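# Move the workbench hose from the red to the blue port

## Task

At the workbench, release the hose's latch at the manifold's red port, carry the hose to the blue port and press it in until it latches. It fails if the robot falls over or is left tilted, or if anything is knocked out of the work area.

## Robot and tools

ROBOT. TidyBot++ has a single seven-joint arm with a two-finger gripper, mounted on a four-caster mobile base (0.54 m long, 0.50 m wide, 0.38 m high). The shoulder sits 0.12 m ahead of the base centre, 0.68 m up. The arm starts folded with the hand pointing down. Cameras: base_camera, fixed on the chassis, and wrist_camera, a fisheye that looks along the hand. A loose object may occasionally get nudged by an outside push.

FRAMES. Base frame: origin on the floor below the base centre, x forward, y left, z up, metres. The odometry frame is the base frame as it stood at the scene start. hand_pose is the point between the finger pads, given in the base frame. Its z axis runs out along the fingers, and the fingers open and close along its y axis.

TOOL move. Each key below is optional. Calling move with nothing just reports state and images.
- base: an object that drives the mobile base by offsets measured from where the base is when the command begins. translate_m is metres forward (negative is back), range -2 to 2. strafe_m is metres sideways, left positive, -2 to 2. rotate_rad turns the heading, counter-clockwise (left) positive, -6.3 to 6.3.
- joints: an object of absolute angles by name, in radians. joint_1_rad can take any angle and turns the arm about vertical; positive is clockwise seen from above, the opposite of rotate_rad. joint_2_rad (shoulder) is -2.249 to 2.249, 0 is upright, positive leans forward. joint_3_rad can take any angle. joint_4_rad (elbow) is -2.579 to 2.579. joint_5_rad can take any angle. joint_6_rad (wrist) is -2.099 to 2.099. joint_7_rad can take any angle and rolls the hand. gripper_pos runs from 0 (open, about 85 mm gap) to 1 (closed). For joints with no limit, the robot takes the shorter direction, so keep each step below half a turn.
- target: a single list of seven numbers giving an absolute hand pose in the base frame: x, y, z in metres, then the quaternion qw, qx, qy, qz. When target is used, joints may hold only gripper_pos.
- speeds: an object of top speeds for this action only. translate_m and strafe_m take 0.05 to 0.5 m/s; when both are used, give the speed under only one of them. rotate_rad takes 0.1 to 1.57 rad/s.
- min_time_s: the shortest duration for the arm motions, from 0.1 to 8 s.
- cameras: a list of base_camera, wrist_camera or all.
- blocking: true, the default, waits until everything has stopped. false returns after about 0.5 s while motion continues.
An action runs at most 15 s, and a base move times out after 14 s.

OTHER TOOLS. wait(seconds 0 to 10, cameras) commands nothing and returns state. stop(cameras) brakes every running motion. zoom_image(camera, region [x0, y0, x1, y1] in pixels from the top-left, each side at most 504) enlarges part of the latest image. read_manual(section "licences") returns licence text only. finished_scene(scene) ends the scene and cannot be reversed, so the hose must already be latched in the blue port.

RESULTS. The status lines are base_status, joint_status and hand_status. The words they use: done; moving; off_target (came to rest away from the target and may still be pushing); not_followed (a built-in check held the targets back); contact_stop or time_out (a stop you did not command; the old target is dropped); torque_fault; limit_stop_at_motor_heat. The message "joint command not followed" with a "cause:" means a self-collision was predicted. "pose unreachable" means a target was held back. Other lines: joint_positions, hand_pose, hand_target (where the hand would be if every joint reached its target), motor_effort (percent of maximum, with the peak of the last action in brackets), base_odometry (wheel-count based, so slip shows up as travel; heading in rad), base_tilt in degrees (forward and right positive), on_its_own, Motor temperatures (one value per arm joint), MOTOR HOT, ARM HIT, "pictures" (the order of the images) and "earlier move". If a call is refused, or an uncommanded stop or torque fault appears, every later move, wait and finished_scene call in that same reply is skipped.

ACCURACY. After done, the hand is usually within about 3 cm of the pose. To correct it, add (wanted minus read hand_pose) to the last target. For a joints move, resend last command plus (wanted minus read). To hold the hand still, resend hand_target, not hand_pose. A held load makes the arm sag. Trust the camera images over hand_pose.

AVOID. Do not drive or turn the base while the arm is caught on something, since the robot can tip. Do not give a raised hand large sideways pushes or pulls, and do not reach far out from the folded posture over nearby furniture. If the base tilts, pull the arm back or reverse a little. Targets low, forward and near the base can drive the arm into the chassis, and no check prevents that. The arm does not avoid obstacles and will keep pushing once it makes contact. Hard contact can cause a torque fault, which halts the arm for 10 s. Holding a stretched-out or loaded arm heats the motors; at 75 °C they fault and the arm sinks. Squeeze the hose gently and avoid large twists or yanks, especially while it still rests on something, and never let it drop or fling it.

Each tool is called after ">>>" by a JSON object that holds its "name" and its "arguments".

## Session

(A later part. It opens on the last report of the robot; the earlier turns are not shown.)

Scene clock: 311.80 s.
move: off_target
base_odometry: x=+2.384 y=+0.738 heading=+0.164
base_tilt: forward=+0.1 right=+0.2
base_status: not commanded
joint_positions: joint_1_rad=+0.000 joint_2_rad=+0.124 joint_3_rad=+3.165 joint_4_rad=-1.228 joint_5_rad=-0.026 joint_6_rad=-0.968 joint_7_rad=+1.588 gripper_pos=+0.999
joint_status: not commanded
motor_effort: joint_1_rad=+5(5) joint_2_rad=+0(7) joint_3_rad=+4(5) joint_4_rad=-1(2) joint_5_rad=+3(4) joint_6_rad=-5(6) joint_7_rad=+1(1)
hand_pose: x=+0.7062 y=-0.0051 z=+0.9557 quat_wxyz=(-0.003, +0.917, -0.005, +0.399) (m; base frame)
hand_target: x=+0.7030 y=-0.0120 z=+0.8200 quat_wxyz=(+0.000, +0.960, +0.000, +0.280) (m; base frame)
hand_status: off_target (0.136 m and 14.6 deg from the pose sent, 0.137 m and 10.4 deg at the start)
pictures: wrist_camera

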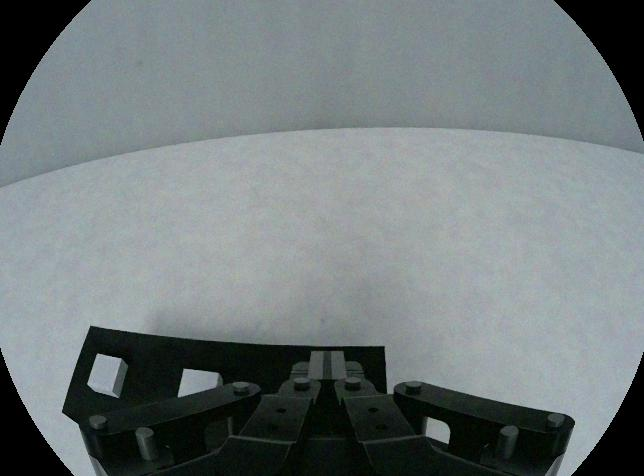

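>>> {"name": "move", "arguments": {"target": [0.700, -0.012, 0.985, 0.0, 0.954, 0.0, 0.300]}}

>>> {"name": "move", "arguments": {"target": [0.58, -0.012, 1.02, 0.0, 0.940, 0.0, 0.342], "joints": {"gripper_pos": 0.3}, "cameras": ["wrist_camera"]}}

>>> {"name": "zoom_image", "arguments": {"camera": "wrist_camera", "region": [190, 190, 430, 350]}}

Scene clock: 318.07 s.
move: done
base_odometry: x=+2.384 y=+0.738 heading=+0.164
base_tilt: forward=+0.2 right=+0.2
base_status: not commanded
joint_positions: joint_1_rad=+0.002 joint_2_rad=+0.296 joint_3_rad=+3.166 joint_4_rad=-0.746 joint_5_rad=-0.026 joint_6_rad=-1.422 joint_7_rad=+1.588 gripper_pos=+0.999
joint_status: not commanded
motor_effort: joint_1_rad=+0(4) joint_2_rad=-25(28) joint_3_rad=+0(4) joint_4_rad=+15(17) joint_5_rad=-1(3) joint_6_rad=+5(6) joint_7_rad=+0(1)
hand_pose: x=+0.7087 y=-0.0030 z=+1.0002 quat_wxyz=(-0.003, +0.943, +0.000, +0.332) (m; base frame)
hand_target: x=+0.7000 y=-0.0120 z=+0.9850 quat_wxyz=(+0.000, +0.954, +0.000, +0.300) (m; base frame)
hand_status: done (0.020 m and 3.9 deg from the pose sent, 0.031 m and 12.2 deg at the start)
pictures: none

Scene clock: 319.57 s.
move: done
base_odometry: x=+2.384 y=+0.738 heading=+0.164
base_tilt: forward=+0.2 right=+0.2
base_status: not commanded
joint_positions: joint_1_rad=+0.002 joint_2_rad=-0.030 joint_3_rad=+3.174 joint_4_rad=-1.064 joint_5_rad=-0.026 joint_6_rad=-1.422 joint_7_rad=+1.588 gripper_pos=+0.300
joint_status: all done
motor_effort: joint_1_rad=+0(1) joint_2_rad=-15(27) joint_3_rad=-1(1) joint_4_rad=+14(15) joint_5_rad=-1(1) joint_6_rad=+6(6) joint_7_rad=+1(1)
hand_pose: x=+0.5739 y=-0.0065 z=+1.0222 quat_wxyz=(-0.005, +0.942, -0.006, +0.336) (m; base frame)
hand_target: x=+0.5800 y=-0.0120 z=+1.0200 quat_wxyz=(+0.000, +0.940, +0.000, +0.342) (m; base frame)
hand_status: done (0.008 m and 1.1 deg from the pose sent, 0.131 m and 1.2 deg at the start)
pictures: wrist_camera

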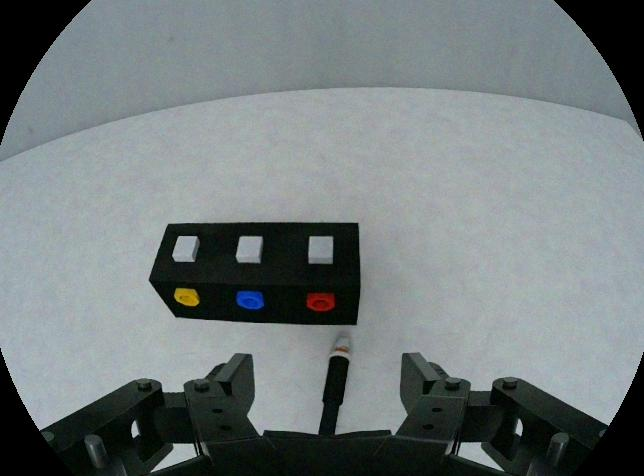

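Scaled by 2.100.

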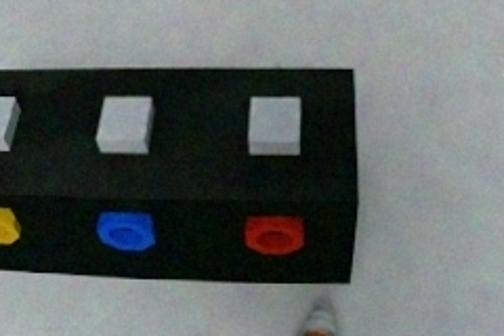

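>>> {"name": "move", "arguments": {"target": [0.612, -0.017, 0.94, 0.030, 0.949, -0.095, 0.300], "joints": {"gripper_pos": 0.4}, "min_time_s": 2, "cameras": ["wrist_camera"]}}

>>> {"name": "zoom_image", "arguments": {"camera": "wrist_camera", "region": [180, 276, 480, 476]}}

Scene clock: 335.27 s.
move: done
base_odometry: x=+2.384 y=+0.738 heading=+0.164
base_tilt: forward=+0.2 right=+0.2
base_status: not commanded
joint_positions: joint_1_rad=-0.050 joint_2_rad=+0.020 joint_3_rad=+3.173 joint_4_rad=-1.216 joint_5_rad=+0.094 joint_6_rad=-1.353 joint_7_rad=+1.368 gripper_pos=+0.400
joint_status: all done
motor_effort: joint_1_rad=+0(1) joint_2_rad=-17(18) joint_3_rad=+0(1) joint_4_rad=+15(16) joint_5_rad=+0(1) joint_6_rad=+5(6) joint_7_rad=+1(1)
hand_pose: x=+0.5879 y=-0.0180 z=+0.9419 quat_wxyz=(+0.017, +0.957, -0.091, +0.276) (m; base frame)
hand_target: x=+0.6120 y=-0.0170 z=+0.9400 quat_wxyz=(+0.030, +0.949, -0.095, +0.300) (m; base frame)
hand_status: done (0.024 m and 3.3 deg from the pose sent, 0.091 m and 11.8 deg at the start)
pictures: wrist_camera

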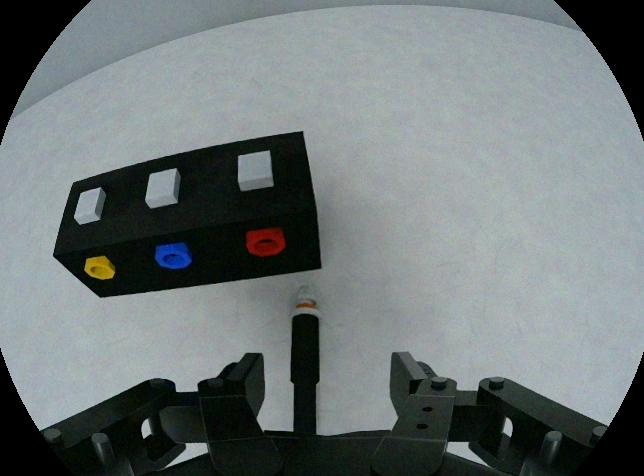

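Scaled by 1.680.

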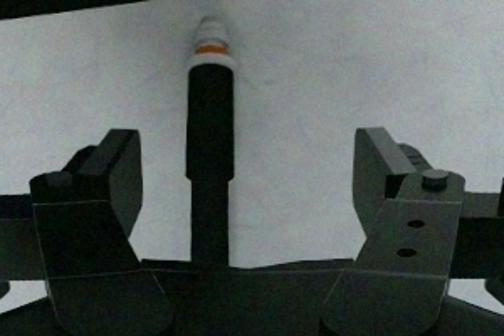

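>>> {"name": "move", "arguments": {"base": {"strafe_m": 0.010, "translate_m": 0.01}, "speeds": {"translate_m": 0.05}}}

>>> {"name": "move", "arguments": {"target": [0.628, -0.017, 0.895, 0.032, 0.945, -0.095, 0.315], "min_time_s": 2, "cameras": ["wrist_camera"]}}

>>> {"name": "zoom_image", "arguments": {"camera": "wrist_camera", "region": [180, 276, 480, 476]}}

Scene clock: 340.40 s.
move: done
base_odometry: x=+2.392 y=+0.750 heading=+0.164
base_tilt: forward=+0.2 right=+0.2
base_status: done
joint_positions: joint_1_rad=-0.054 joint_2_rad=+0.024 joint_3_rad=+3.170 joint_4_rad=-1.217 joint_5_rad=+0.097 joint_6_rad=-1.351 joint_7_rad=+1.366 gripper_pos=+0.400
joint_status: not commanded
motor_effort: joint_1_rad=+0(1) joint_2_rad=-17(19) joint_3_rad=+0(2) joint_4_rad=+15(16) joint_5_rad=+0(1) joint_6_rad=+4(5) joint_7_rad=+0(1)
hand_pose: x=+0.5898 y=-0.0159 z=+0.9402 quat_wxyz=(+0.017, +0.957, -0.088, +0.275) (m; base frame)
hand_target: x=+0.6120 y=-0.0170 z=+0.9400 quat_wxyz=(+0.030, +0.949, -0.095, +0.300) (m; base frame)
hand_status: not commanded
pictures: none

Scene clock: 342.70 s.
move: done
base_odometry: x=+2.392 y=+0.750 heading=+0.164
base_tilt: forward=+0.2 right=+0.2
base_status: not commanded
joint_positions: joint_1_rad=-0.054 joint_2_rad=+0.024 joint_3_rad=+3.169 joint_4_rad=-1.388 joint_5_rad=+0.119 joint_6_rad=-1.162 joint_7_rad=+1.328 gripper_pos=+0.400
joint_status: not commanded
motor_effort: joint_1_rad=+0(1) joint_2_rad=-18(18) joint_3_rad=-1(1) joint_4_rad=+16(17) joint_5_rad=+1(1) joint_6_rad=+5(6) joint_7_rad=+1(1)
hand_pose: x=+0.6078 y=-0.0192 z=+0.8914 quat_wxyz=(+0.021, +0.954, -0.096, +0.285) (m; base frame)
hand_target: x=+0.6280 y=-0.0170 z=+0.8950 quat_wxyz=(+0.032, +0.944, -0.095, +0.315) (m; base frame)
hand_status: done (0.021 m and 3.8 deg from the pose sent, 0.059 m and 5.1 deg at the start)
pictures: wrist_camera

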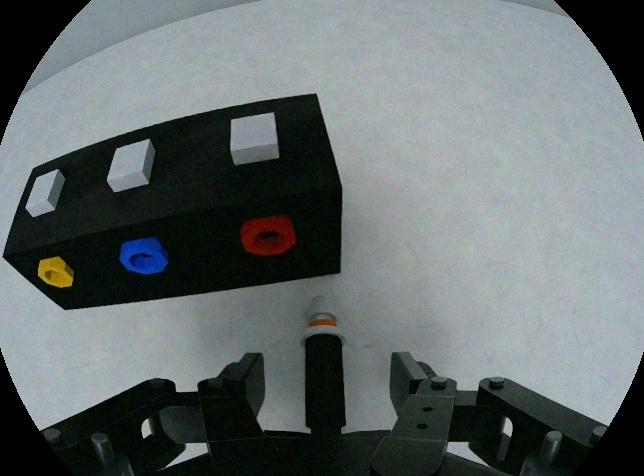

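Scaled by 1.680.

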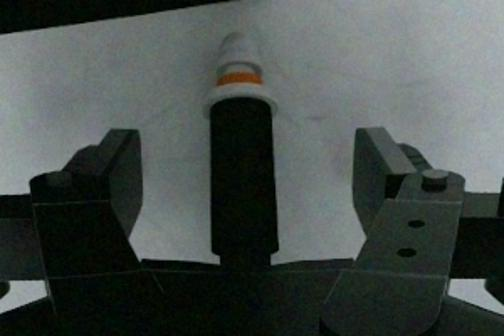

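>>> {"name": "move", "arguments": {"target": [0.620, -0.017, 0.884, 0.032, 0.945, -0.095, 0.315], "min_time_s": 1.5, "cameras": ["wrist_camera"]}}

>>> {"name": "zoom_image", "arguments": {"camera": "wrist_camera", "region": [180, 276, 480, 476]}}

Scene clock: 349.37 s.
move: done
base_odometry: x=+2.392 y=+0.750 heading=+0.164
base_tilt: forward=+0.2 right=+0.2
base_status: not commanded
joint_positions: joint_1_rad=-0.054 joint_2_rad=+0.015 joint_3_rad=+3.158 joint_4_rad=-1.430 joint_5_rad=+0.132 joint_6_rad=-1.115 joint_7_rad=+1.320 gripper_pos=+0.400
joint_status: not commanded
motor_effort: joint_1_rad=+0(1) joint_2_rad=-15(18) joint_3_rad=+0(1) joint_4_rad=+13(16) joint_5_rad=-1(1) joint_6_rad=+4(5) joint_7_rad=+0(1)
hand_pose: x=+0.6091 y=-0.0169 z=+0.8842 quat_wxyz=(+0.023, +0.952, -0.091, +0.292) (m; base frame)
hand_target: x=+0.6200 y=-0.0170 z=+0.8840 quat_wxyz=(+0.032, +0.944, -0.095, +0.315) (m; base frame)
hand_status: done (0.011 m and 2.9 deg from the pose sent, 0.014 m and 3.8 deg at the start)
pictures: wrist_camera

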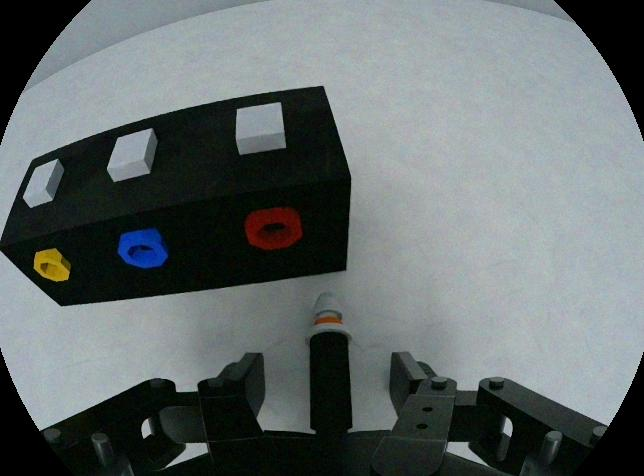

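Scaled by 1.680.

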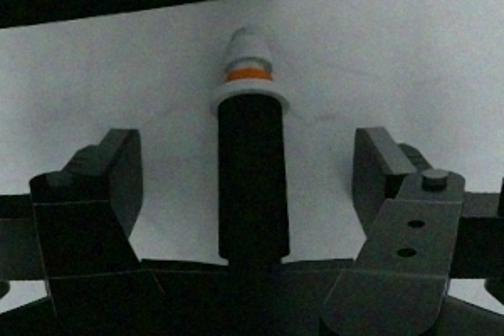

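>>> {"name": "move", "arguments": {"joints": {"gripper_pos": 0.9}}}

>>> {"name": "move", "arguments": {"target": [0.610, -0.015, 0.93, 0.032, 0.945, -0.095, 0.315], "min_time_s": 3, "cameras": ["wrist_camera"]}}

>>> {"name": "zoom_image", "arguments": {"camera": "wrist_camera", "region": [180, 276, 480, 476]}}

Scene clock: 353.57 s.
move: off_target
base_odometry: x=+2.392 y=+0.750 heading=+0.164
base_tilt: forward=+0.2 right=+0.2
base_status: not commanded
joint_positions: joint_1_rad=-0.054 joint_2_rad=+0.011 joint_3_rad=+3.158 joint_4_rad=-1.430 joint_5_rad=+0.139 joint_6_rad=-1.111 joint_7_rad=+1.319 gripper_pos=+0.859
joint_status: gripper_pos off_target (ended at +0.859, target +0.900)
motor_effort: joint_1_rad=-1(1) joint_2_rad=-15(15) joint_3_rad=-1(2) joint_4_rad=+13(14) joint_5_rad=-1(1) joint_6_rad=+3(4) joint_7_rad=+0(1)
hand_pose: x=+0.6093 y=-0.0188 z=+0.8875 quat_wxyz=(+0.026, +0.950, -0.090, +0.297) (m; base frame)
hand_target: x=+0.6200 y=-0.0170 z=+0.8840 quat_wxyz=(+0.032, +0.944, -0.095, +0.315) (m; base frame)
hand_status: not commanded
pictures: none

Scene clock: 356.87 s.
move: done
base_odometry: x=+2.392 y=+0.750 heading=+0.164
base_tilt: forward=+0.2 right=+0.2
base_status: not commanded
joint_positions: joint_1_rad=-0.054 joint_2_rad=+0.011 joint_3_rad=+3.151 joint_4_rad=-1.344 joint_5_rad=+0.139 joint_6_rad=-1.131 joint_7_rad=+1.319 gripper_pos=+0.859
joint_status: not commanded
motor_effort: joint_1_rad=+0(1) joint_2_rad=-18(18) joint_3_rad=+0(2) joint_4_rad=+16(17) joint_5_rad=+0(1) joint_6_rad=+5(6) joint_7_rad=+1(1)
hand_pose: x=+0.6210 y=-0.0154 z=+0.9258 quat_wxyz=(+0.021, +0.940, -0.090, +0.328) (m; base frame)
hand_target: x=+0.6100 y=-0.0150 z=+0.9300 quat_wxyz=(+0.032, +0.944, -0.095, +0.315) (m; base frame)
hand_status: done (0.012 m and 2.1 deg from the pose sent, 0.043 m and 2.3 deg at the start)
pictures: wrist_camera

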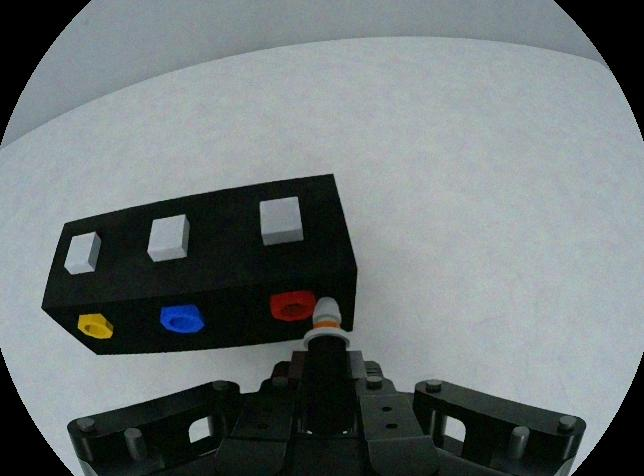

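Scaled by 1.680.

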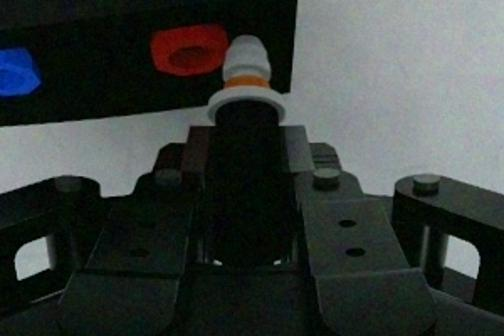

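>>> {"name": "move", "arguments": {"joints": {"gripper_pos": 0.95}}}

>>> {"name": "move", "arguments": {"base": {"translate_m": -0.06, "strafe_m": 0.06}, "speeds": {"translate_m": 0.08}}}

>>> {"name": "move", "arguments": {"target": [0.610, -0.010, 0.935, 0.0, 0.950, 0.0, 0.31], "min_time_s": 2, "cameras": ["wrist_camera"]}}

>>> {"name": "zoom_image", "arguments": {"camera": "wrist_camera", "region": [180, 226, 480, 426]}}

Scene clock: 377.87 s.
move: off_target
base_odometry: x=+2.392 y=+0.750 heading=+0.164
base_tilt: forward=+0.2 right=+0.2
base_status: not commanded
joint_positions: joint_1_rad=-0.054 joint_2_rad=+0.011 joint_3_rad=+3.151 joint_4_rad=-1.344 joint_5_rad=+0.139 joint_6_rad=-1.131 joint_7_rad=+1.319 gripper_pos=+0.859
joint_status: gripper_pos off_target (ended at +0.859, target +0.950)
motor_effort: joint_1_rad=+0(1) joint_2_rad=-17(18) joint_3_rad=-1(1) joint_4_rad=+17(17) joint_5_rad=+0(0) joint_6_rad=+6(7) joint_7_rad=+0(1)
hand_pose: x=+0.6210 y=-0.0154 z=+0.9258 quat_wxyz=(+0.021, +0.940, -0.090, +0.328) (m; base frame)
hand_target: x=+0.6100 y=-0.0150 z=+0.9300 quat_wxyz=(+0.032, +0.944, -0.095, +0.315) (m; base frame)
hand_status: not commanded
pictures: none

Scene clock: 379.43 s.
move: done
base_odometry: x=+2.323 y=+0.799 heading=+0.164
base_tilt: forward=+0.2 right=+0.2
base_status: done
joint_positions: joint_1_rad=-0.054 joint_2_rad=+0.010 joint_3_rad=+3.144 joint_4_rad=-1.343 joint_5_rad=+0.140 joint_6_rad=-1.132 joint_7_rad=+1.319 gripper_pos=+0.859
joint_status: not commanded
motor_effort: joint_1_rad=+0(3) joint_2_rad=-18(20) joint_3_rad=+0(2) joint_4_rad=+17(17) joint_5_rad=+1(2) joint_6_rad=+6(7) joint_7_rad=+1(1)
hand_pose: x=+0.6209 y=-0.0121 z=+0.9266 quat_wxyz=(+0.020, +0.940, -0.087, +0.328) (m; base frame)
hand_target: x=+0.6100 y=-0.0150 z=+0.9300 quat_wxyz=(+0.032, +0.944, -0.095, +0.315) (m; base frame)
hand_status: not commanded
pictures: none

Scene clock: 381.73 s.
move: done
base_odometry: x=+2.323 y=+0.799 heading=+0.164
base_tilt: forward=+0.2 right=+0.2
base_status: not commanded
joint_positions: joint_1_rad=-0.019 joint_2_rad=+0.010 joint_3_rad=+3.164 joint_4_rad=-1.320 joint_5_rad=+0.030 joint_6_rad=-1.143 joint_7_rad=+1.560 gripper_pos=+0.859
joint_status: not commanded
motor_effort: joint_1_rad=+0(1) joint_2_rad=-18(18) joint_3_rad=+0(1) joint_4_rad=+16(17) joint_5_rad=+0(1) joint_6_rad=+6(6) joint_7_rad=+0(1)
hand_pose: x=+0.6217 y=-0.0087 z=+0.9333 quat_wxyz=(+0.014, +0.945, -0.005, +0.328) (m; base frame)
hand_target: x=+0.6100 y=-0.0100 z=+0.9350 quat_wxyz=(+0.000, +0.951, +0.000, +0.310) (m; base frame)
hand_status: done (0.012 m and 2.7 deg from the pose sent, 0.014 m and 10.5 deg at the start)
pictures: wrist_camera

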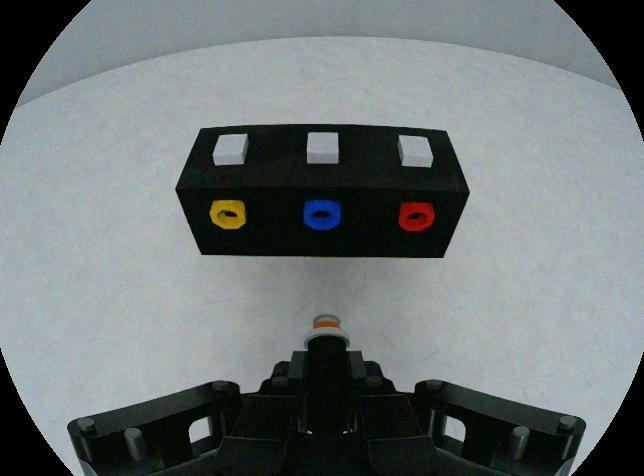

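Scaled by 1.680.

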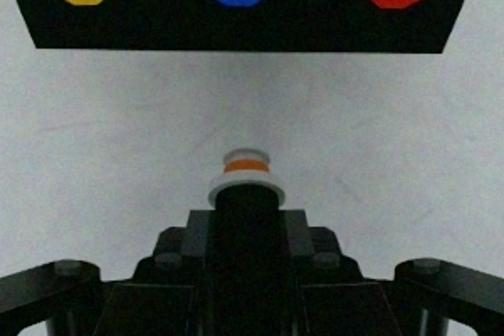

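>>> {"name": "move", "arguments": {"target": [0.615, -0.010, 0.895, 0.0, 0.952, 0.0, 0.305], "min_time_s": 3}}

>>> {"name": "move", "arguments": {"target": [0.615, -0.010, 0.884, 0.0, 0.952, 0.0, 0.305], "min_time_s": 2, "cameras": ["wrist_camera"]}}

>>> {"name": "zoom_image", "arguments": {"camera": "wrist_camera", "region": [180, 226, 480, 426]}}

Scene clock: 397.37 s.
move: done
base_odometry: x=+2.323 y=+0.799 heading=+0.164
base_tilt: forward=+0.1 right=+0.2
base_status: not commanded
joint_positions: joint_1_rad=-0.019 joint_2_rad=+0.010 joint_3_rad=+3.164 joint_4_rad=-1.402 joint_5_rad=+0.029 joint_6_rad=-1.143 joint_7_rad=+1.563 gripper_pos=+0.859
joint_status: not commanded
motor_effort: joint_1_rad=+0(1) joint_2_rad=-18(18) joint_3_rad=+0(1) joint_4_rad=+17(17) joint_5_rad=-1(1) joint_6_rad=+5(6) joint_7_rad=+0(1)
hand_pose: x=+0.6061 y=-0.0085 z=+0.8928 quat_wxyz=(+0.014, +0.957, -0.003, +0.289) (m; base frame)
hand_target: x=+0.6150 y=-0.0100 z=+0.8950 quat_wxyz=(+0.000, +0.952, +0.000, +0.305) (m; base frame)
hand_status: done (0.009 m and 2.5 deg from the pose sent, 0.039 m and 3.2 deg at the start)
pictures: none

Scene clock: 399.67 s.
move: done
base_odometry: x=+2.323 y=+0.799 heading=+0.164
base_tilt: forward=+0.2 right=+0.2
base_status: not commanded
joint_positions: joint_1_rad=-0.019 joint_2_rad=+0.006 joint_3_rad=+3.164 joint_4_rad=-1.423 joint_5_rad=+0.029 joint_6_rad=-1.128 joint_7_rad=+1.564 gripper_pos=+0.859
joint_status: not commanded
motor_effort: joint_1_rad=+0(1) joint_2_rad=-15(18) joint_3_rad=+0(1) joint_4_rad=+14(17) joint_5_rad=+0(1) joint_6_rad=+4(6) joint_7_rad=+0(1)
hand_pose: x=+0.6047 y=-0.0086 z=+0.8875 quat_wxyz=(+0.014, +0.957, -0.003, +0.288) (m; base frame)
hand_target: x=+0.6150 y=-0.0100 z=+0.8840 quat_wxyz=(+0.000, +0.952, +0.000, +0.305) (m; base frame)
hand_status: done (0.011 m and 2.6 deg from the pose sent, 0.013 m and 2.5 deg at the start)
pictures: wrist_camera

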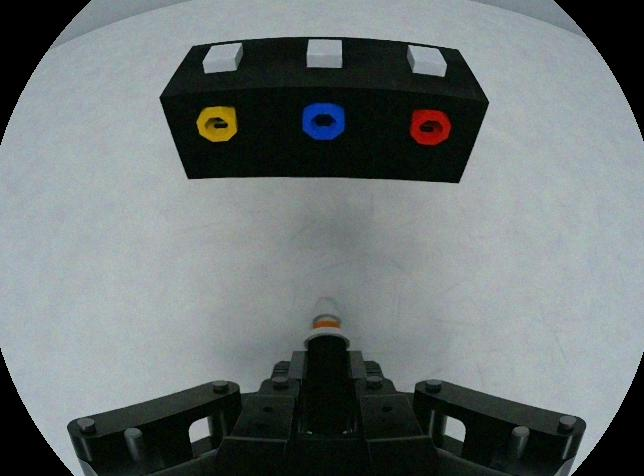

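Scaled by 1.680.

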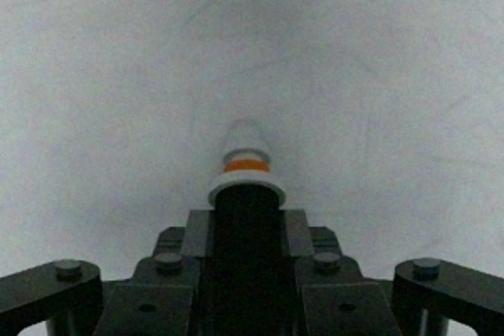

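>>> {"name": "move", "arguments": {"target": [0.605, -0.008, 0.925, 0.0, 0.953, 0.0, 0.303], "min_time_s": 2, "cameras": ["wrist_camera"]}}

>>> {"name": "zoom_image", "arguments": {"camera": "wrist_camera", "region": [220, 160, 430, 370]}}

Scene clock: 409.70 s.
move: done
base_odometry: x=+2.323 y=+0.799 heading=+0.164
base_tilt: forward=+0.2 right=+0.2
base_status: not commanded
joint_positions: joint_1_rad=-0.019 joint_2_rad=+0.006 joint_3_rad=+3.164 joint_4_rad=-1.350 joint_5_rad=+0.029 joint_6_rad=-1.138 joint_7_rad=+1.564 gripper_pos=+0.859
joint_status: not commanded
motor_effort: joint_1_rad=+0(1) joint_2_rad=-18(18) joint_3_rad=+0(1) joint_4_rad=+16(17) joint_5_rad=+0(1) joint_6_rad=+5(6) joint_7_rad=+1(1)
hand_pose: x=+0.6167 y=-0.0087 z=+0.9218 quat_wxyz=(+0.014, +0.948, -0.004, +0.319) (m; base frame)
hand_target: x=+0.6050 y=-0.0080 z=+0.9250 quat_wxyz=(+0.000, +0.953, +0.000, +0.303) (m; base frame)
hand_status: done (0.012 m and 2.5 deg from the pose sent, 0.037 m and 2.4 deg at the start)
pictures: wrist_camera

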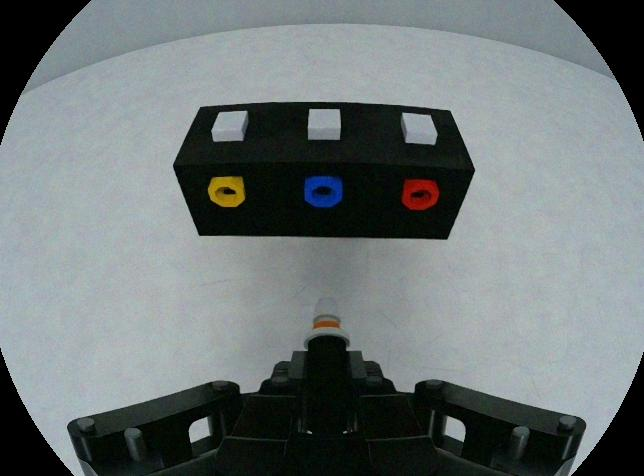

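Scaled by 2.400.

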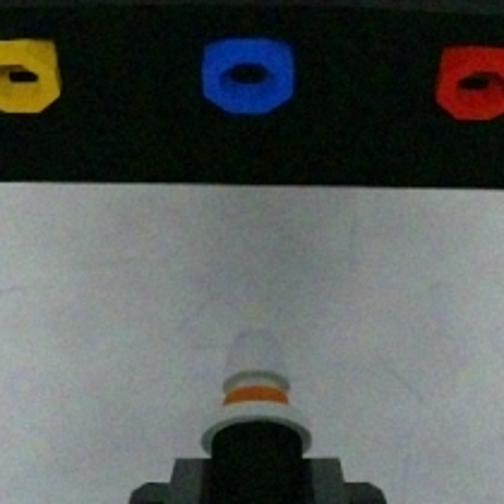

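>>> {"name": "move", "arguments": {"base": {"translate_m": 0.05, "strafe_m": 0.001}, "speeds": {"translate_m": 0.05}, "cameras": ["wrist_camera"]}}

>>> {"name": "zoom_image", "arguments": {"camera": "wrist_camera", "region": [250, 220, 400, 370]}}

Scene clock: 418.80 s.
move: done
base_odometry: x=+2.372 y=+0.809 heading=+0.164
base_tilt: forward=+0.2 right=+0.2
base_status: done
joint_positions: joint_1_rad=-0.018 joint_2_rad=+0.005 joint_3_rad=+3.164 joint_4_rad=-1.349 joint_5_rad=+0.029 joint_6_rad=-1.139 joint_7_rad=+1.564 gripper_pos=+0.859
joint_status: not commanded
motor_effort: joint_1_rad=+0(1) joint_2_rad=-18(21) joint_3_rad=+1(2) joint_4_rad=+16(17) joint_5_rad=-1(1) joint_6_rad=+5(7) joint_7_rad=+0(1)
hand_pose: x=+0.6163 y=-0.0090 z=+0.9224 quat_wxyz=(+0.014, +0.948, -0.004, +0.319) (m; base frame)
hand_target: x=+0.6050 y=-0.0080 z=+0.9250 quat_wxyz=(+0.000, +0.953, +0.000, +0.303) (m; base frame)
hand_status: not commanded
pictures: wrist_camera

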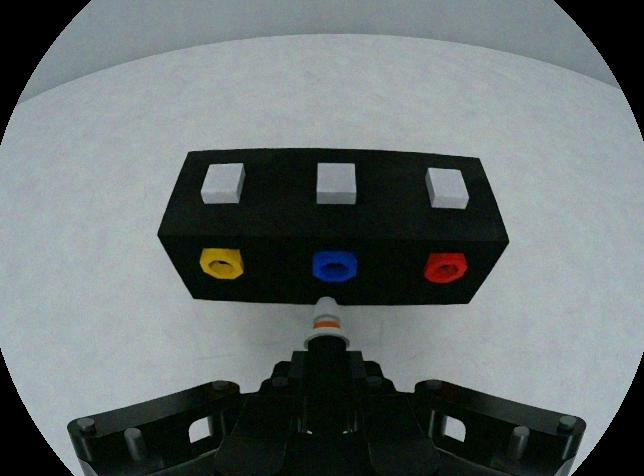

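Scaled by 3.360.

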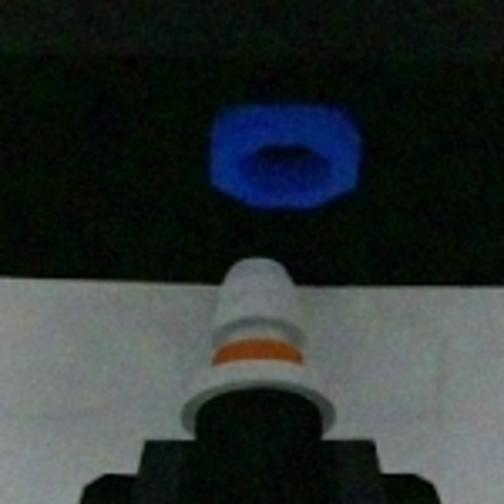

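>>> {"name": "move", "arguments": {"base": {"translate_m": 0.008, "strafe_m": -0.006}, "speeds": {"translate_m": 0.05}, "cameras": ["wrist_camera"]}}

>>> {"name": "zoom_image", "arguments": {"camera": "wrist_camera", "region": [250, 220, 400, 370]}}

Scene clock: 437.47 s.
move: done
base_odometry: x=+2.381 y=+0.804 heading=+0.165
base_tilt: forward=+0.2 right=+0.2
base_status: done
joint_positions: joint_1_rad=-0.017 joint_2_rad=+0.005 joint_3_rad=+3.167 joint_4_rad=-1.349 joint_5_rad=+0.027 joint_6_rad=-1.139 joint_7_rad=+1.564 gripper_pos=+0.859
joint_status: not commanded
motor_effort: joint_1_rad=+0(2) joint_2_rad=-17(20) joint_3_rad=-1(1) joint_4_rad=+16(17) joint_5_rad=-1(1) joint_6_rad=+5(6) joint_7_rad=+0(1)
hand_pose: x=+0.6163 y=-0.0105 z=+0.9223 quat_wxyz=(+0.014, +0.948, -0.006, +0.319) (m; base frame)
hand_target: x=+0.6050 y=-0.0080 z=+0.9250 quat_wxyz=(+0.000, +0.953, +0.000, +0.303) (m; base frame)
hand_status: not commanded
pictures: wrist_camera

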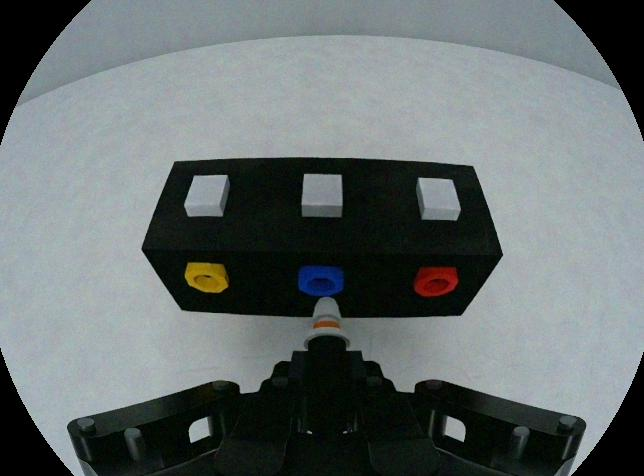

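Scaled by 3.360.

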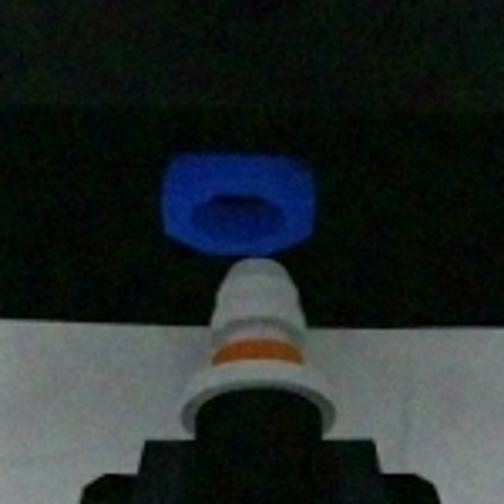

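>>> {"name": "move", "arguments": {"base": {"translate_m": 0.006, "strafe_m": 0.002}, "speeds": {"translate_m": 0.05}, "cameras": ["wrist_camera"]}}

>>> {"name": "zoom_image", "arguments": {"camera": "wrist_camera", "region": [250, 220, 400, 370]}}

Scene clock: 442.80 s.
move: done
base_odometry: x=+2.387 y=+0.807 heading=+0.164
base_tilt: forward=+0.2 right=+0.2
base_status: done
joint_positions: joint_1_rad=-0.016 joint_2_rad=+0.005 joint_3_rad=+3.167 joint_4_rad=-1.349 joint_5_rad=+0.027 joint_6_rad=-1.140 joint_7_rad=+1.564 gripper_pos=+0.859
joint_status: not commanded
motor_effort: joint_1_rad=+0(1) joint_2_rad=-17(21) joint_3_rad=+0(1) joint_4_rad=+17(17) joint_5_rad=-1(1) joint_6_rad=+5(6) joint_7_rad=+1(1)
hand_pose: x=+0.6161 y=-0.0108 z=+0.9224 quat_wxyz=(+0.014, +0.948, -0.006, +0.319) (m; base frame)
hand_target: x=+0.6050 y=-0.0080 z=+0.9250 quat_wxyz=(+0.000, +0.953, +0.000, +0.303) (m; base frame)
hand_status: not commanded
pictures: wrist_camera

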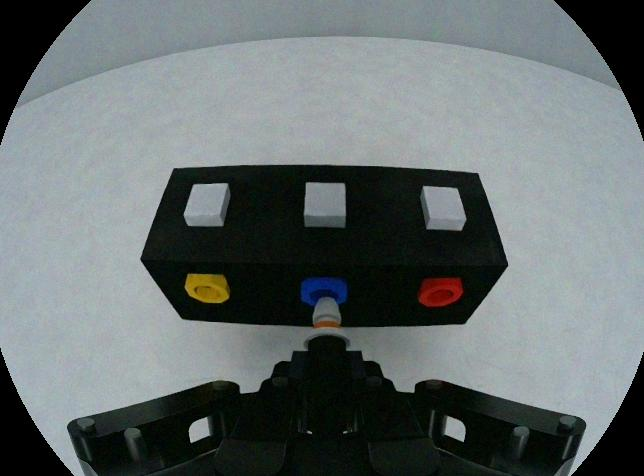

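Scaled by 3.360.

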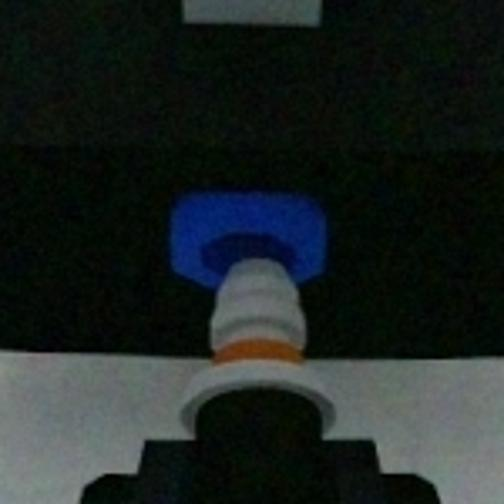

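>>> {"name": "move", "arguments": {"base": {"translate_m": 0.01, "strafe_m": 0.0015}, "speeds": {"translate_m": 0.05}, "cameras": ["wrist_camera"]}}

>>> {"name": "zoom_image", "arguments": {"camera": "wrist_camera", "region": [250, 220, 400, 370]}}

Scene clock: 447.57 s.
move: done
base_odometry: x=+2.397 y=+0.810 heading=+0.164
base_tilt: forward=+0.2 right=+0.2
base_status: done
joint_positions: joint_1_rad=-0.016 joint_2_rad=+0.002 joint_3_rad=+3.167 joint_4_rad=-1.346 joint_5_rad=+0.026 joint_6_rad=-1.148 joint_7_rad=+1.564 gripper_pos=+0.859
joint_status: not commanded
motor_effort: joint_1_rad=+0(1) joint_2_rad=-17(18) joint_3_rad=+0(1) joint_4_rad=+16(18) joint_5_rad=+0(1) joint_6_rad=+6(10) joint_7_rad=+1(1)
hand_pose: x=+0.6140 y=-0.0104 z=+0.9236 quat_wxyz=(+0.013, +0.948, -0.006, +0.317) (m; base frame)
hand_target: x=+0.6050 y=-0.0080 z=+0.9250 quat_wxyz=(+0.000, +0.953, +0.000, +0.303) (m; base frame)
hand_status: not commanded
pictures: wrist_camera

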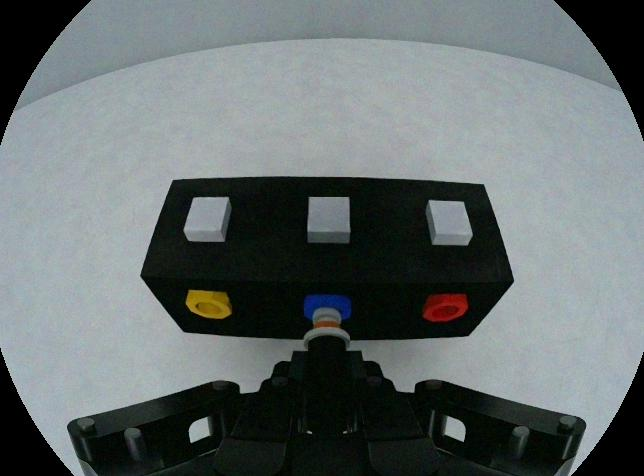

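Scaled by 3.360.

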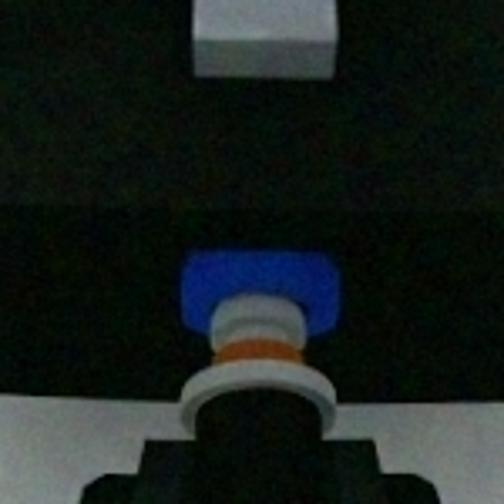

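>>> {"name": "move", "arguments": {"joints": {"gripper_pos": 1.0}}}

>>> {"name": "move", "arguments": {"base": {"translate_m": 0.015}, "speeds": {"translate_m": 0.05}, "cameras": ["wrist_camera"]}}

>>> {"name": "zoom_image", "arguments": {"camera": "wrist_camera", "region": [250, 220, 400, 370]}}

Scene clock: 453.50 s.
move: off_target
base_odometry: x=+2.397 y=+0.810 heading=+0.164
base_tilt: forward=+0.2 right=+0.2
base_status: not commanded
joint_positions: joint_1_rad=-0.016 joint_2_rad=+0.002 joint_3_rad=+3.167 joint_4_rad=-1.346 joint_5_rad=+0.026 joint_6_rad=-1.148 joint_7_rad=+1.564 gripper_pos=+0.859
joint_status: gripper_pos off_target (ended at +0.859, target +1.000)
motor_effort: joint_1_rad=+0(1) joint_2_rad=-17(18) joint_3_rad=-1(1) joint_4_rad=+16(17) joint_5_rad=-1(1) joint_6_rad=+5(6) joint_7_rad=+0(1)
hand_pose: x=+0.6140 y=-0.0104 z=+0.9236 quat_wxyz=(+0.013, +0.948, -0.006, +0.317) (m; base frame)
hand_target: x=+0.6050 y=-0.0080 z=+0.9250 quat_wxyz=(+0.000, +0.953, +0.000, +0.303) (m; base frame)
hand_status: not commanded
pictures: none

Scene clock: 454.20 s.
move: done
base_odometry: x=+2.412 y=+0.813 heading=+0.164
base_tilt: forward=+0.2 right=+0.2
base_status: done
joint_positions: joint_1_rad=-0.016 joint_2_rad=-0.015 joint_3_rad=+3.167 joint_4_rad=-1.346 joint_5_rad=+0.026 joint_6_rad=-1.187 joint_7_rad=+1.564 gripper_pos=+0.859
joint_status: not commanded
motor_effort: joint_1_rad=+0(1) joint_2_rad=-14(17) joint_3_rad=+0(1) joint_4_rad=+17(18) joint_5_rad=+0(2) joint_6_rad=+10(13) joint_7_rad=+1(1)
hand_pose: x=+0.6001 y=-0.0106 z=+0.9248 quat_wxyz=(+0.013, +0.952, -0.007, +0.307) (m; base frame)
hand_target: x=+0.6050 y=-0.0080 z=+0.9250 quat_wxyz=(+0.000, +0.953, +0.000, +0.303) (m; base frame)
hand_status: not commanded
pictures: wrist_camera

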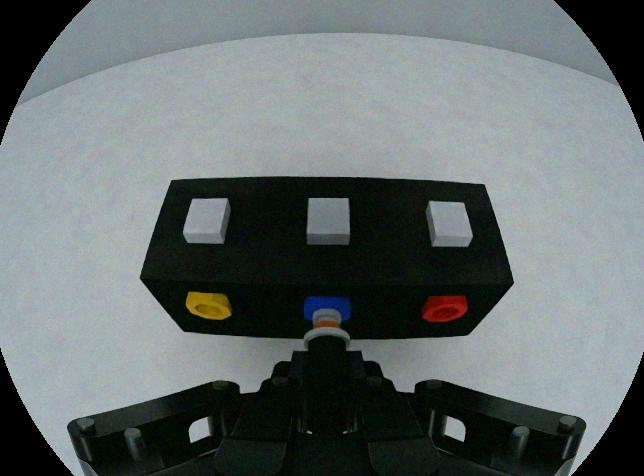

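Scaled by 3.360.

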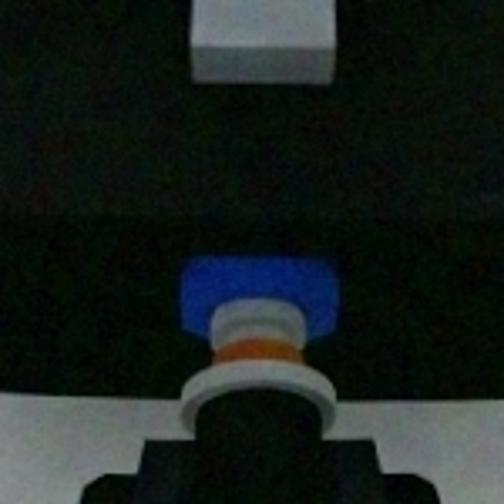

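>>> {"name": "move", "arguments": {"target": [0.607, -0.008, 0.931, 0.0, 0.953, 0.0, 0.303], "min_time_s": 1.5, "cameras": ["wrist_camera"]}}

>>> {"name": "zoom_image", "arguments": {"camera": "wrist_camera", "region": [250, 220, 400, 370]}}

Scene clock: 466.30 s.
move: done
base_odometry: x=+2.412 y=+0.813 heading=+0.164
base_tilt: forward=+0.2 right=+0.2
base_status: not commanded
joint_positions: joint_1_rad=-0.016 joint_2_rad=-0.015 joint_3_rad=+3.167 joint_4_rad=-1.344 joint_5_rad=+0.026 joint_6_rad=-1.189 joint_7_rad=+1.564 gripper_pos=+0.859
joint_status: not commanded
motor_effort: joint_1_rad=+0(1) joint_2_rad=-16(16) joint_3_rad=+0(1) joint_4_rad=+19(19) joint_5_rad=+0(1) joint_6_rad=+11(12) joint_7_rad=+0(1)
hand_pose: x=+0.6001 y=-0.0106 z=+0.9251 quat_wxyz=(+0.013, +0.952, -0.007, +0.307) (m; base frame)
hand_target: x=+0.6070 y=-0.0080 z=+0.9310 quat_wxyz=(+0.000, +0.953, +0.000, +0.303) (m; base frame)
hand_status: done (0.009 m and 1.7 deg from the pose sent, 0.010 m and 1.7 deg at the start)
pictures: wrist_camera

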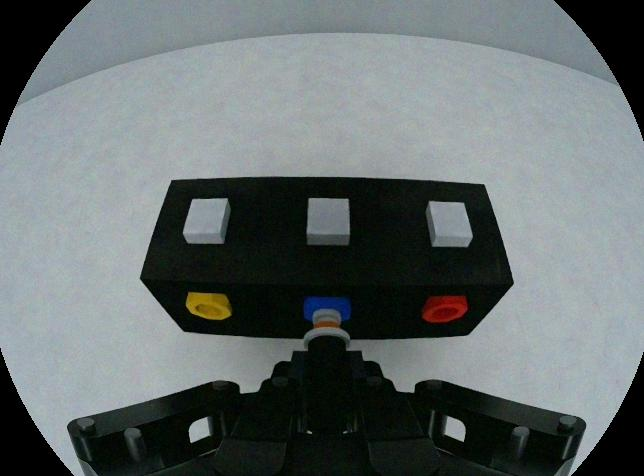

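Scaled by 3.360.

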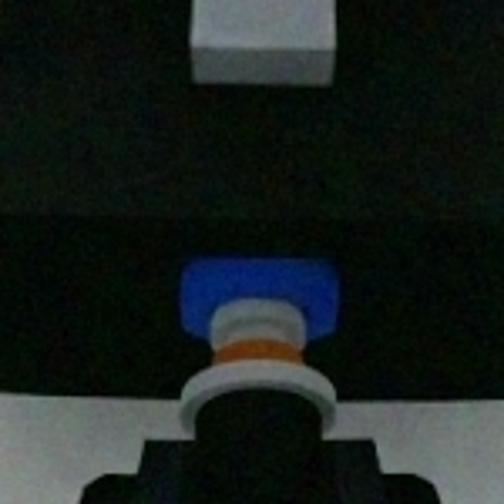

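>>> {"name": "move", "arguments": {"target": [0.645, -0.009, 0.934, 0.0, 0.953, 0.0, 0.303], "min_time_s": 2, "cameras": ["wrist_camera"]}}

>>> {"name": "zoom_image", "arguments": {"camera": "wrist_camera", "region": [250, 220, 400, 370]}}

Scene clock: 474.03 s.
move: off_target
base_odometry: x=+2.411 y=+0.812 heading=+0.164
base_tilt: forward=+0.1 right=+0.2
base_status: not commanded
joint_positions: joint_1_rad=-0.016 joint_2_rad=+0.034 joint_3_rad=+3.167 joint_4_rad=-1.255 joint_5_rad=+0.026 joint_6_rad=-1.286 joint_7_rad=+1.564 gripper_pos=+0.859
joint_status: not commanded
motor_effort: joint_1_rad=+0(1) joint_2_rad=-10(16) joint_3_rad=+0(1) joint_4_rad=+23(23) joint_5_rad=-1(1) joint_6_rad=+24(24) joint_7_rad=+1(1)
hand_pose: x=+0.6025 y=-0.0106 z=+0.9271 quat_wxyz=(+0.014, +0.960, -0.008, +0.279) (m; base frame)
hand_target: x=+0.6450 y=-0.0090 z=+0.9340 quat_wxyz=(+0.000, +0.953, +0.000, +0.303) (m; base frame)
hand_status: off_target (0.043 m and 3.3 deg from the pose sent, 0.046 m and 1.7 deg at the start)
pictures: wrist_camera

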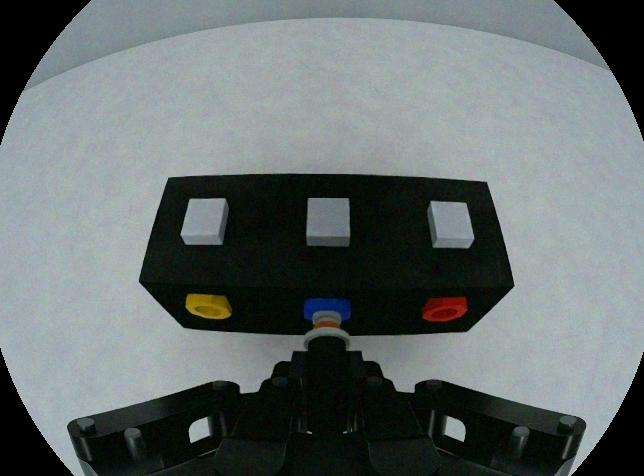

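Scaled by 3.360.

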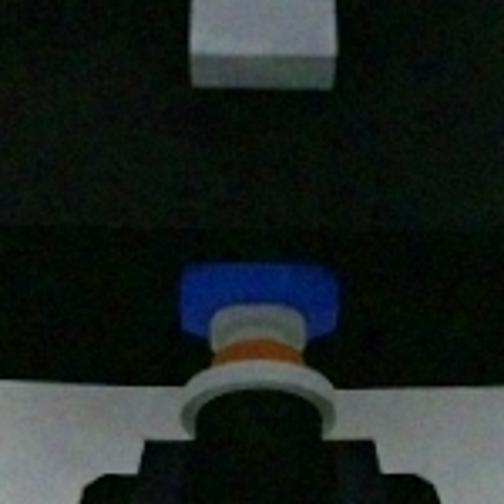

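>>> {"name": "move", "arguments": {"target": [0.672, -0.009, 0.936, 0.0, 0.943, 0.0, 0.333], "min_time_s": 2, "cameras": ["wrist_camera"]}}

>>> {"name": "zoom_image", "arguments": {"camera": "wrist_camera", "region": [250, 220, 400, 370]}}

Scene clock: 478.90 s.
move: off_target
base_odometry: x=+2.411 y=+0.812 heading=+0.164
base_tilt: forward=+0.1 right=+0.2
base_status: not commanded
joint_positions: joint_1_rad=-0.016 joint_2_rad=+0.035 joint_3_rad=+3.167 joint_4_rad=-1.255 joint_5_rad=+0.026 joint_6_rad=-1.286 joint_7_rad=+1.564 gripper_pos=+0.859
joint_status: not commanded
motor_effort: joint_1_rad=+0(1) joint_2_rad=-6(10) joint_3_rad=+0(1) joint_4_rad=+21(23) joint_5_rad=-1(1) joint_6_rad=+25(25) joint_7_rad=+1(1)
hand_pose: x=+0.6028 y=-0.0106 z=+0.9267 quat_wxyz=(+0.014, +0.960, -0.008, +0.279) (m; base frame)
hand_target: x=+0.6720 y=-0.0090 z=+0.9360 quat_wxyz=(+0.000, +0.943, +0.000, +0.333) (m; base frame)
hand_status: off_target (0.070 m and 6.7 deg from the pose sent, 0.070 m and 6.7 deg at the start)
pictures: wrist_camera

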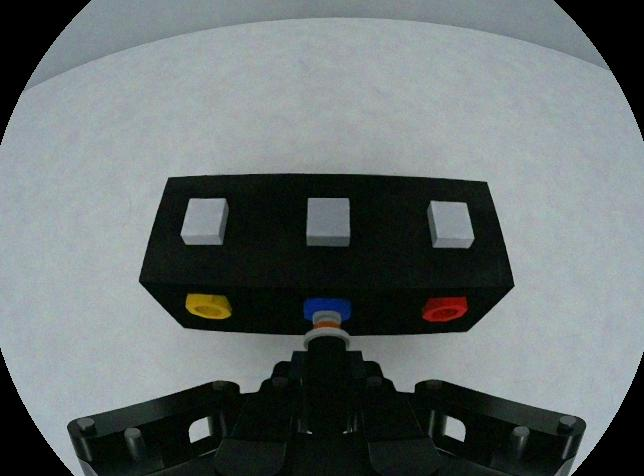

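Scaled by 3.360.

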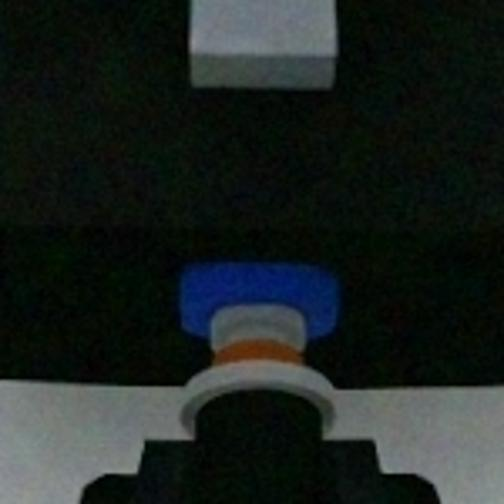

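>>> {"name": "move", "arguments": {"base": {"translate_m": 0.03}, "speeds": {"translate_m": 0.05}, "cameras": ["wrist_camera"]}}

>>> {"name": "zoom_image", "arguments": {"camera": "wrist_camera", "region": [250, 220, 400, 370]}}

Scene clock: 516.50 s.
move: time_out
base_odometry: x=+2.439 y=+0.817 heading=+0.164
base_tilt: forward=+0.1 right=+0.2
base_status: translate_m time_out (by the wheels' count: +0.028 of +0.030)
joint_positions: joint_1_rad=-0.015 joint_2_rad=+0.008 joint_3_rad=+3.167 joint_4_rad=-1.256 joint_5_rad=+0.024 joint_6_rad=-1.355 joint_7_rad=+1.564 gripper_pos=+0.859
joint_status: not commanded
motor_effort: joint_1_rad=+0(1) joint_2_rad=+3(6) joint_3_rad=+0(2) joint_4_rad=+26(29) joint_5_rad=-1(1) joint_6_rad=+40(48) joint_7_rad=+1(1)
hand_pose: x=+0.5776 y=-0.0106 z=+0.9280 quat_wxyz=(+0.013, +0.966, -0.009, +0.259) (m; base frame)
hand_target: x=+0.6720 y=-0.0090 z=+0.9360 quat_wxyz=(+0.000, +0.943, +0.000, +0.333) (m; base frame)
hand_status: not commanded
pictures: wrist_camera

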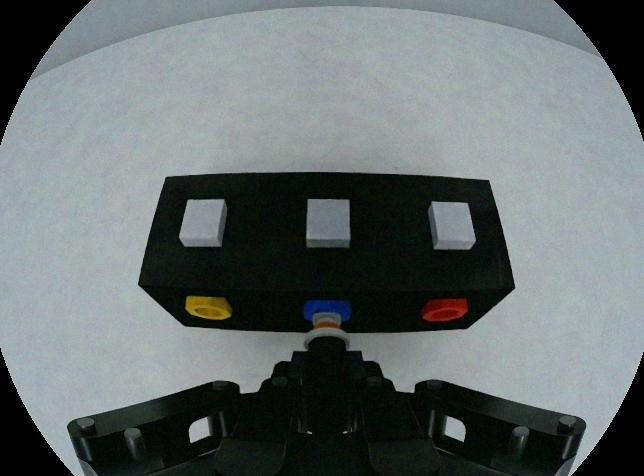

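Scaled by 3.360.

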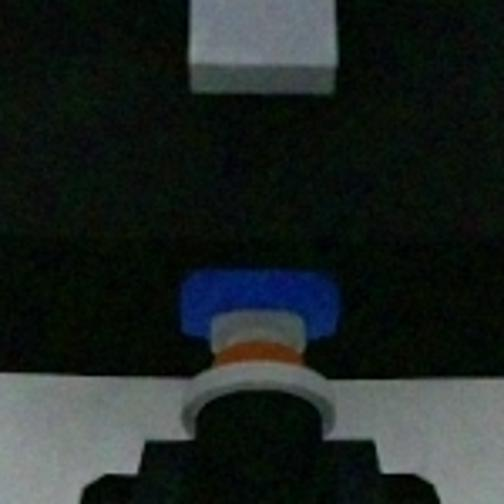

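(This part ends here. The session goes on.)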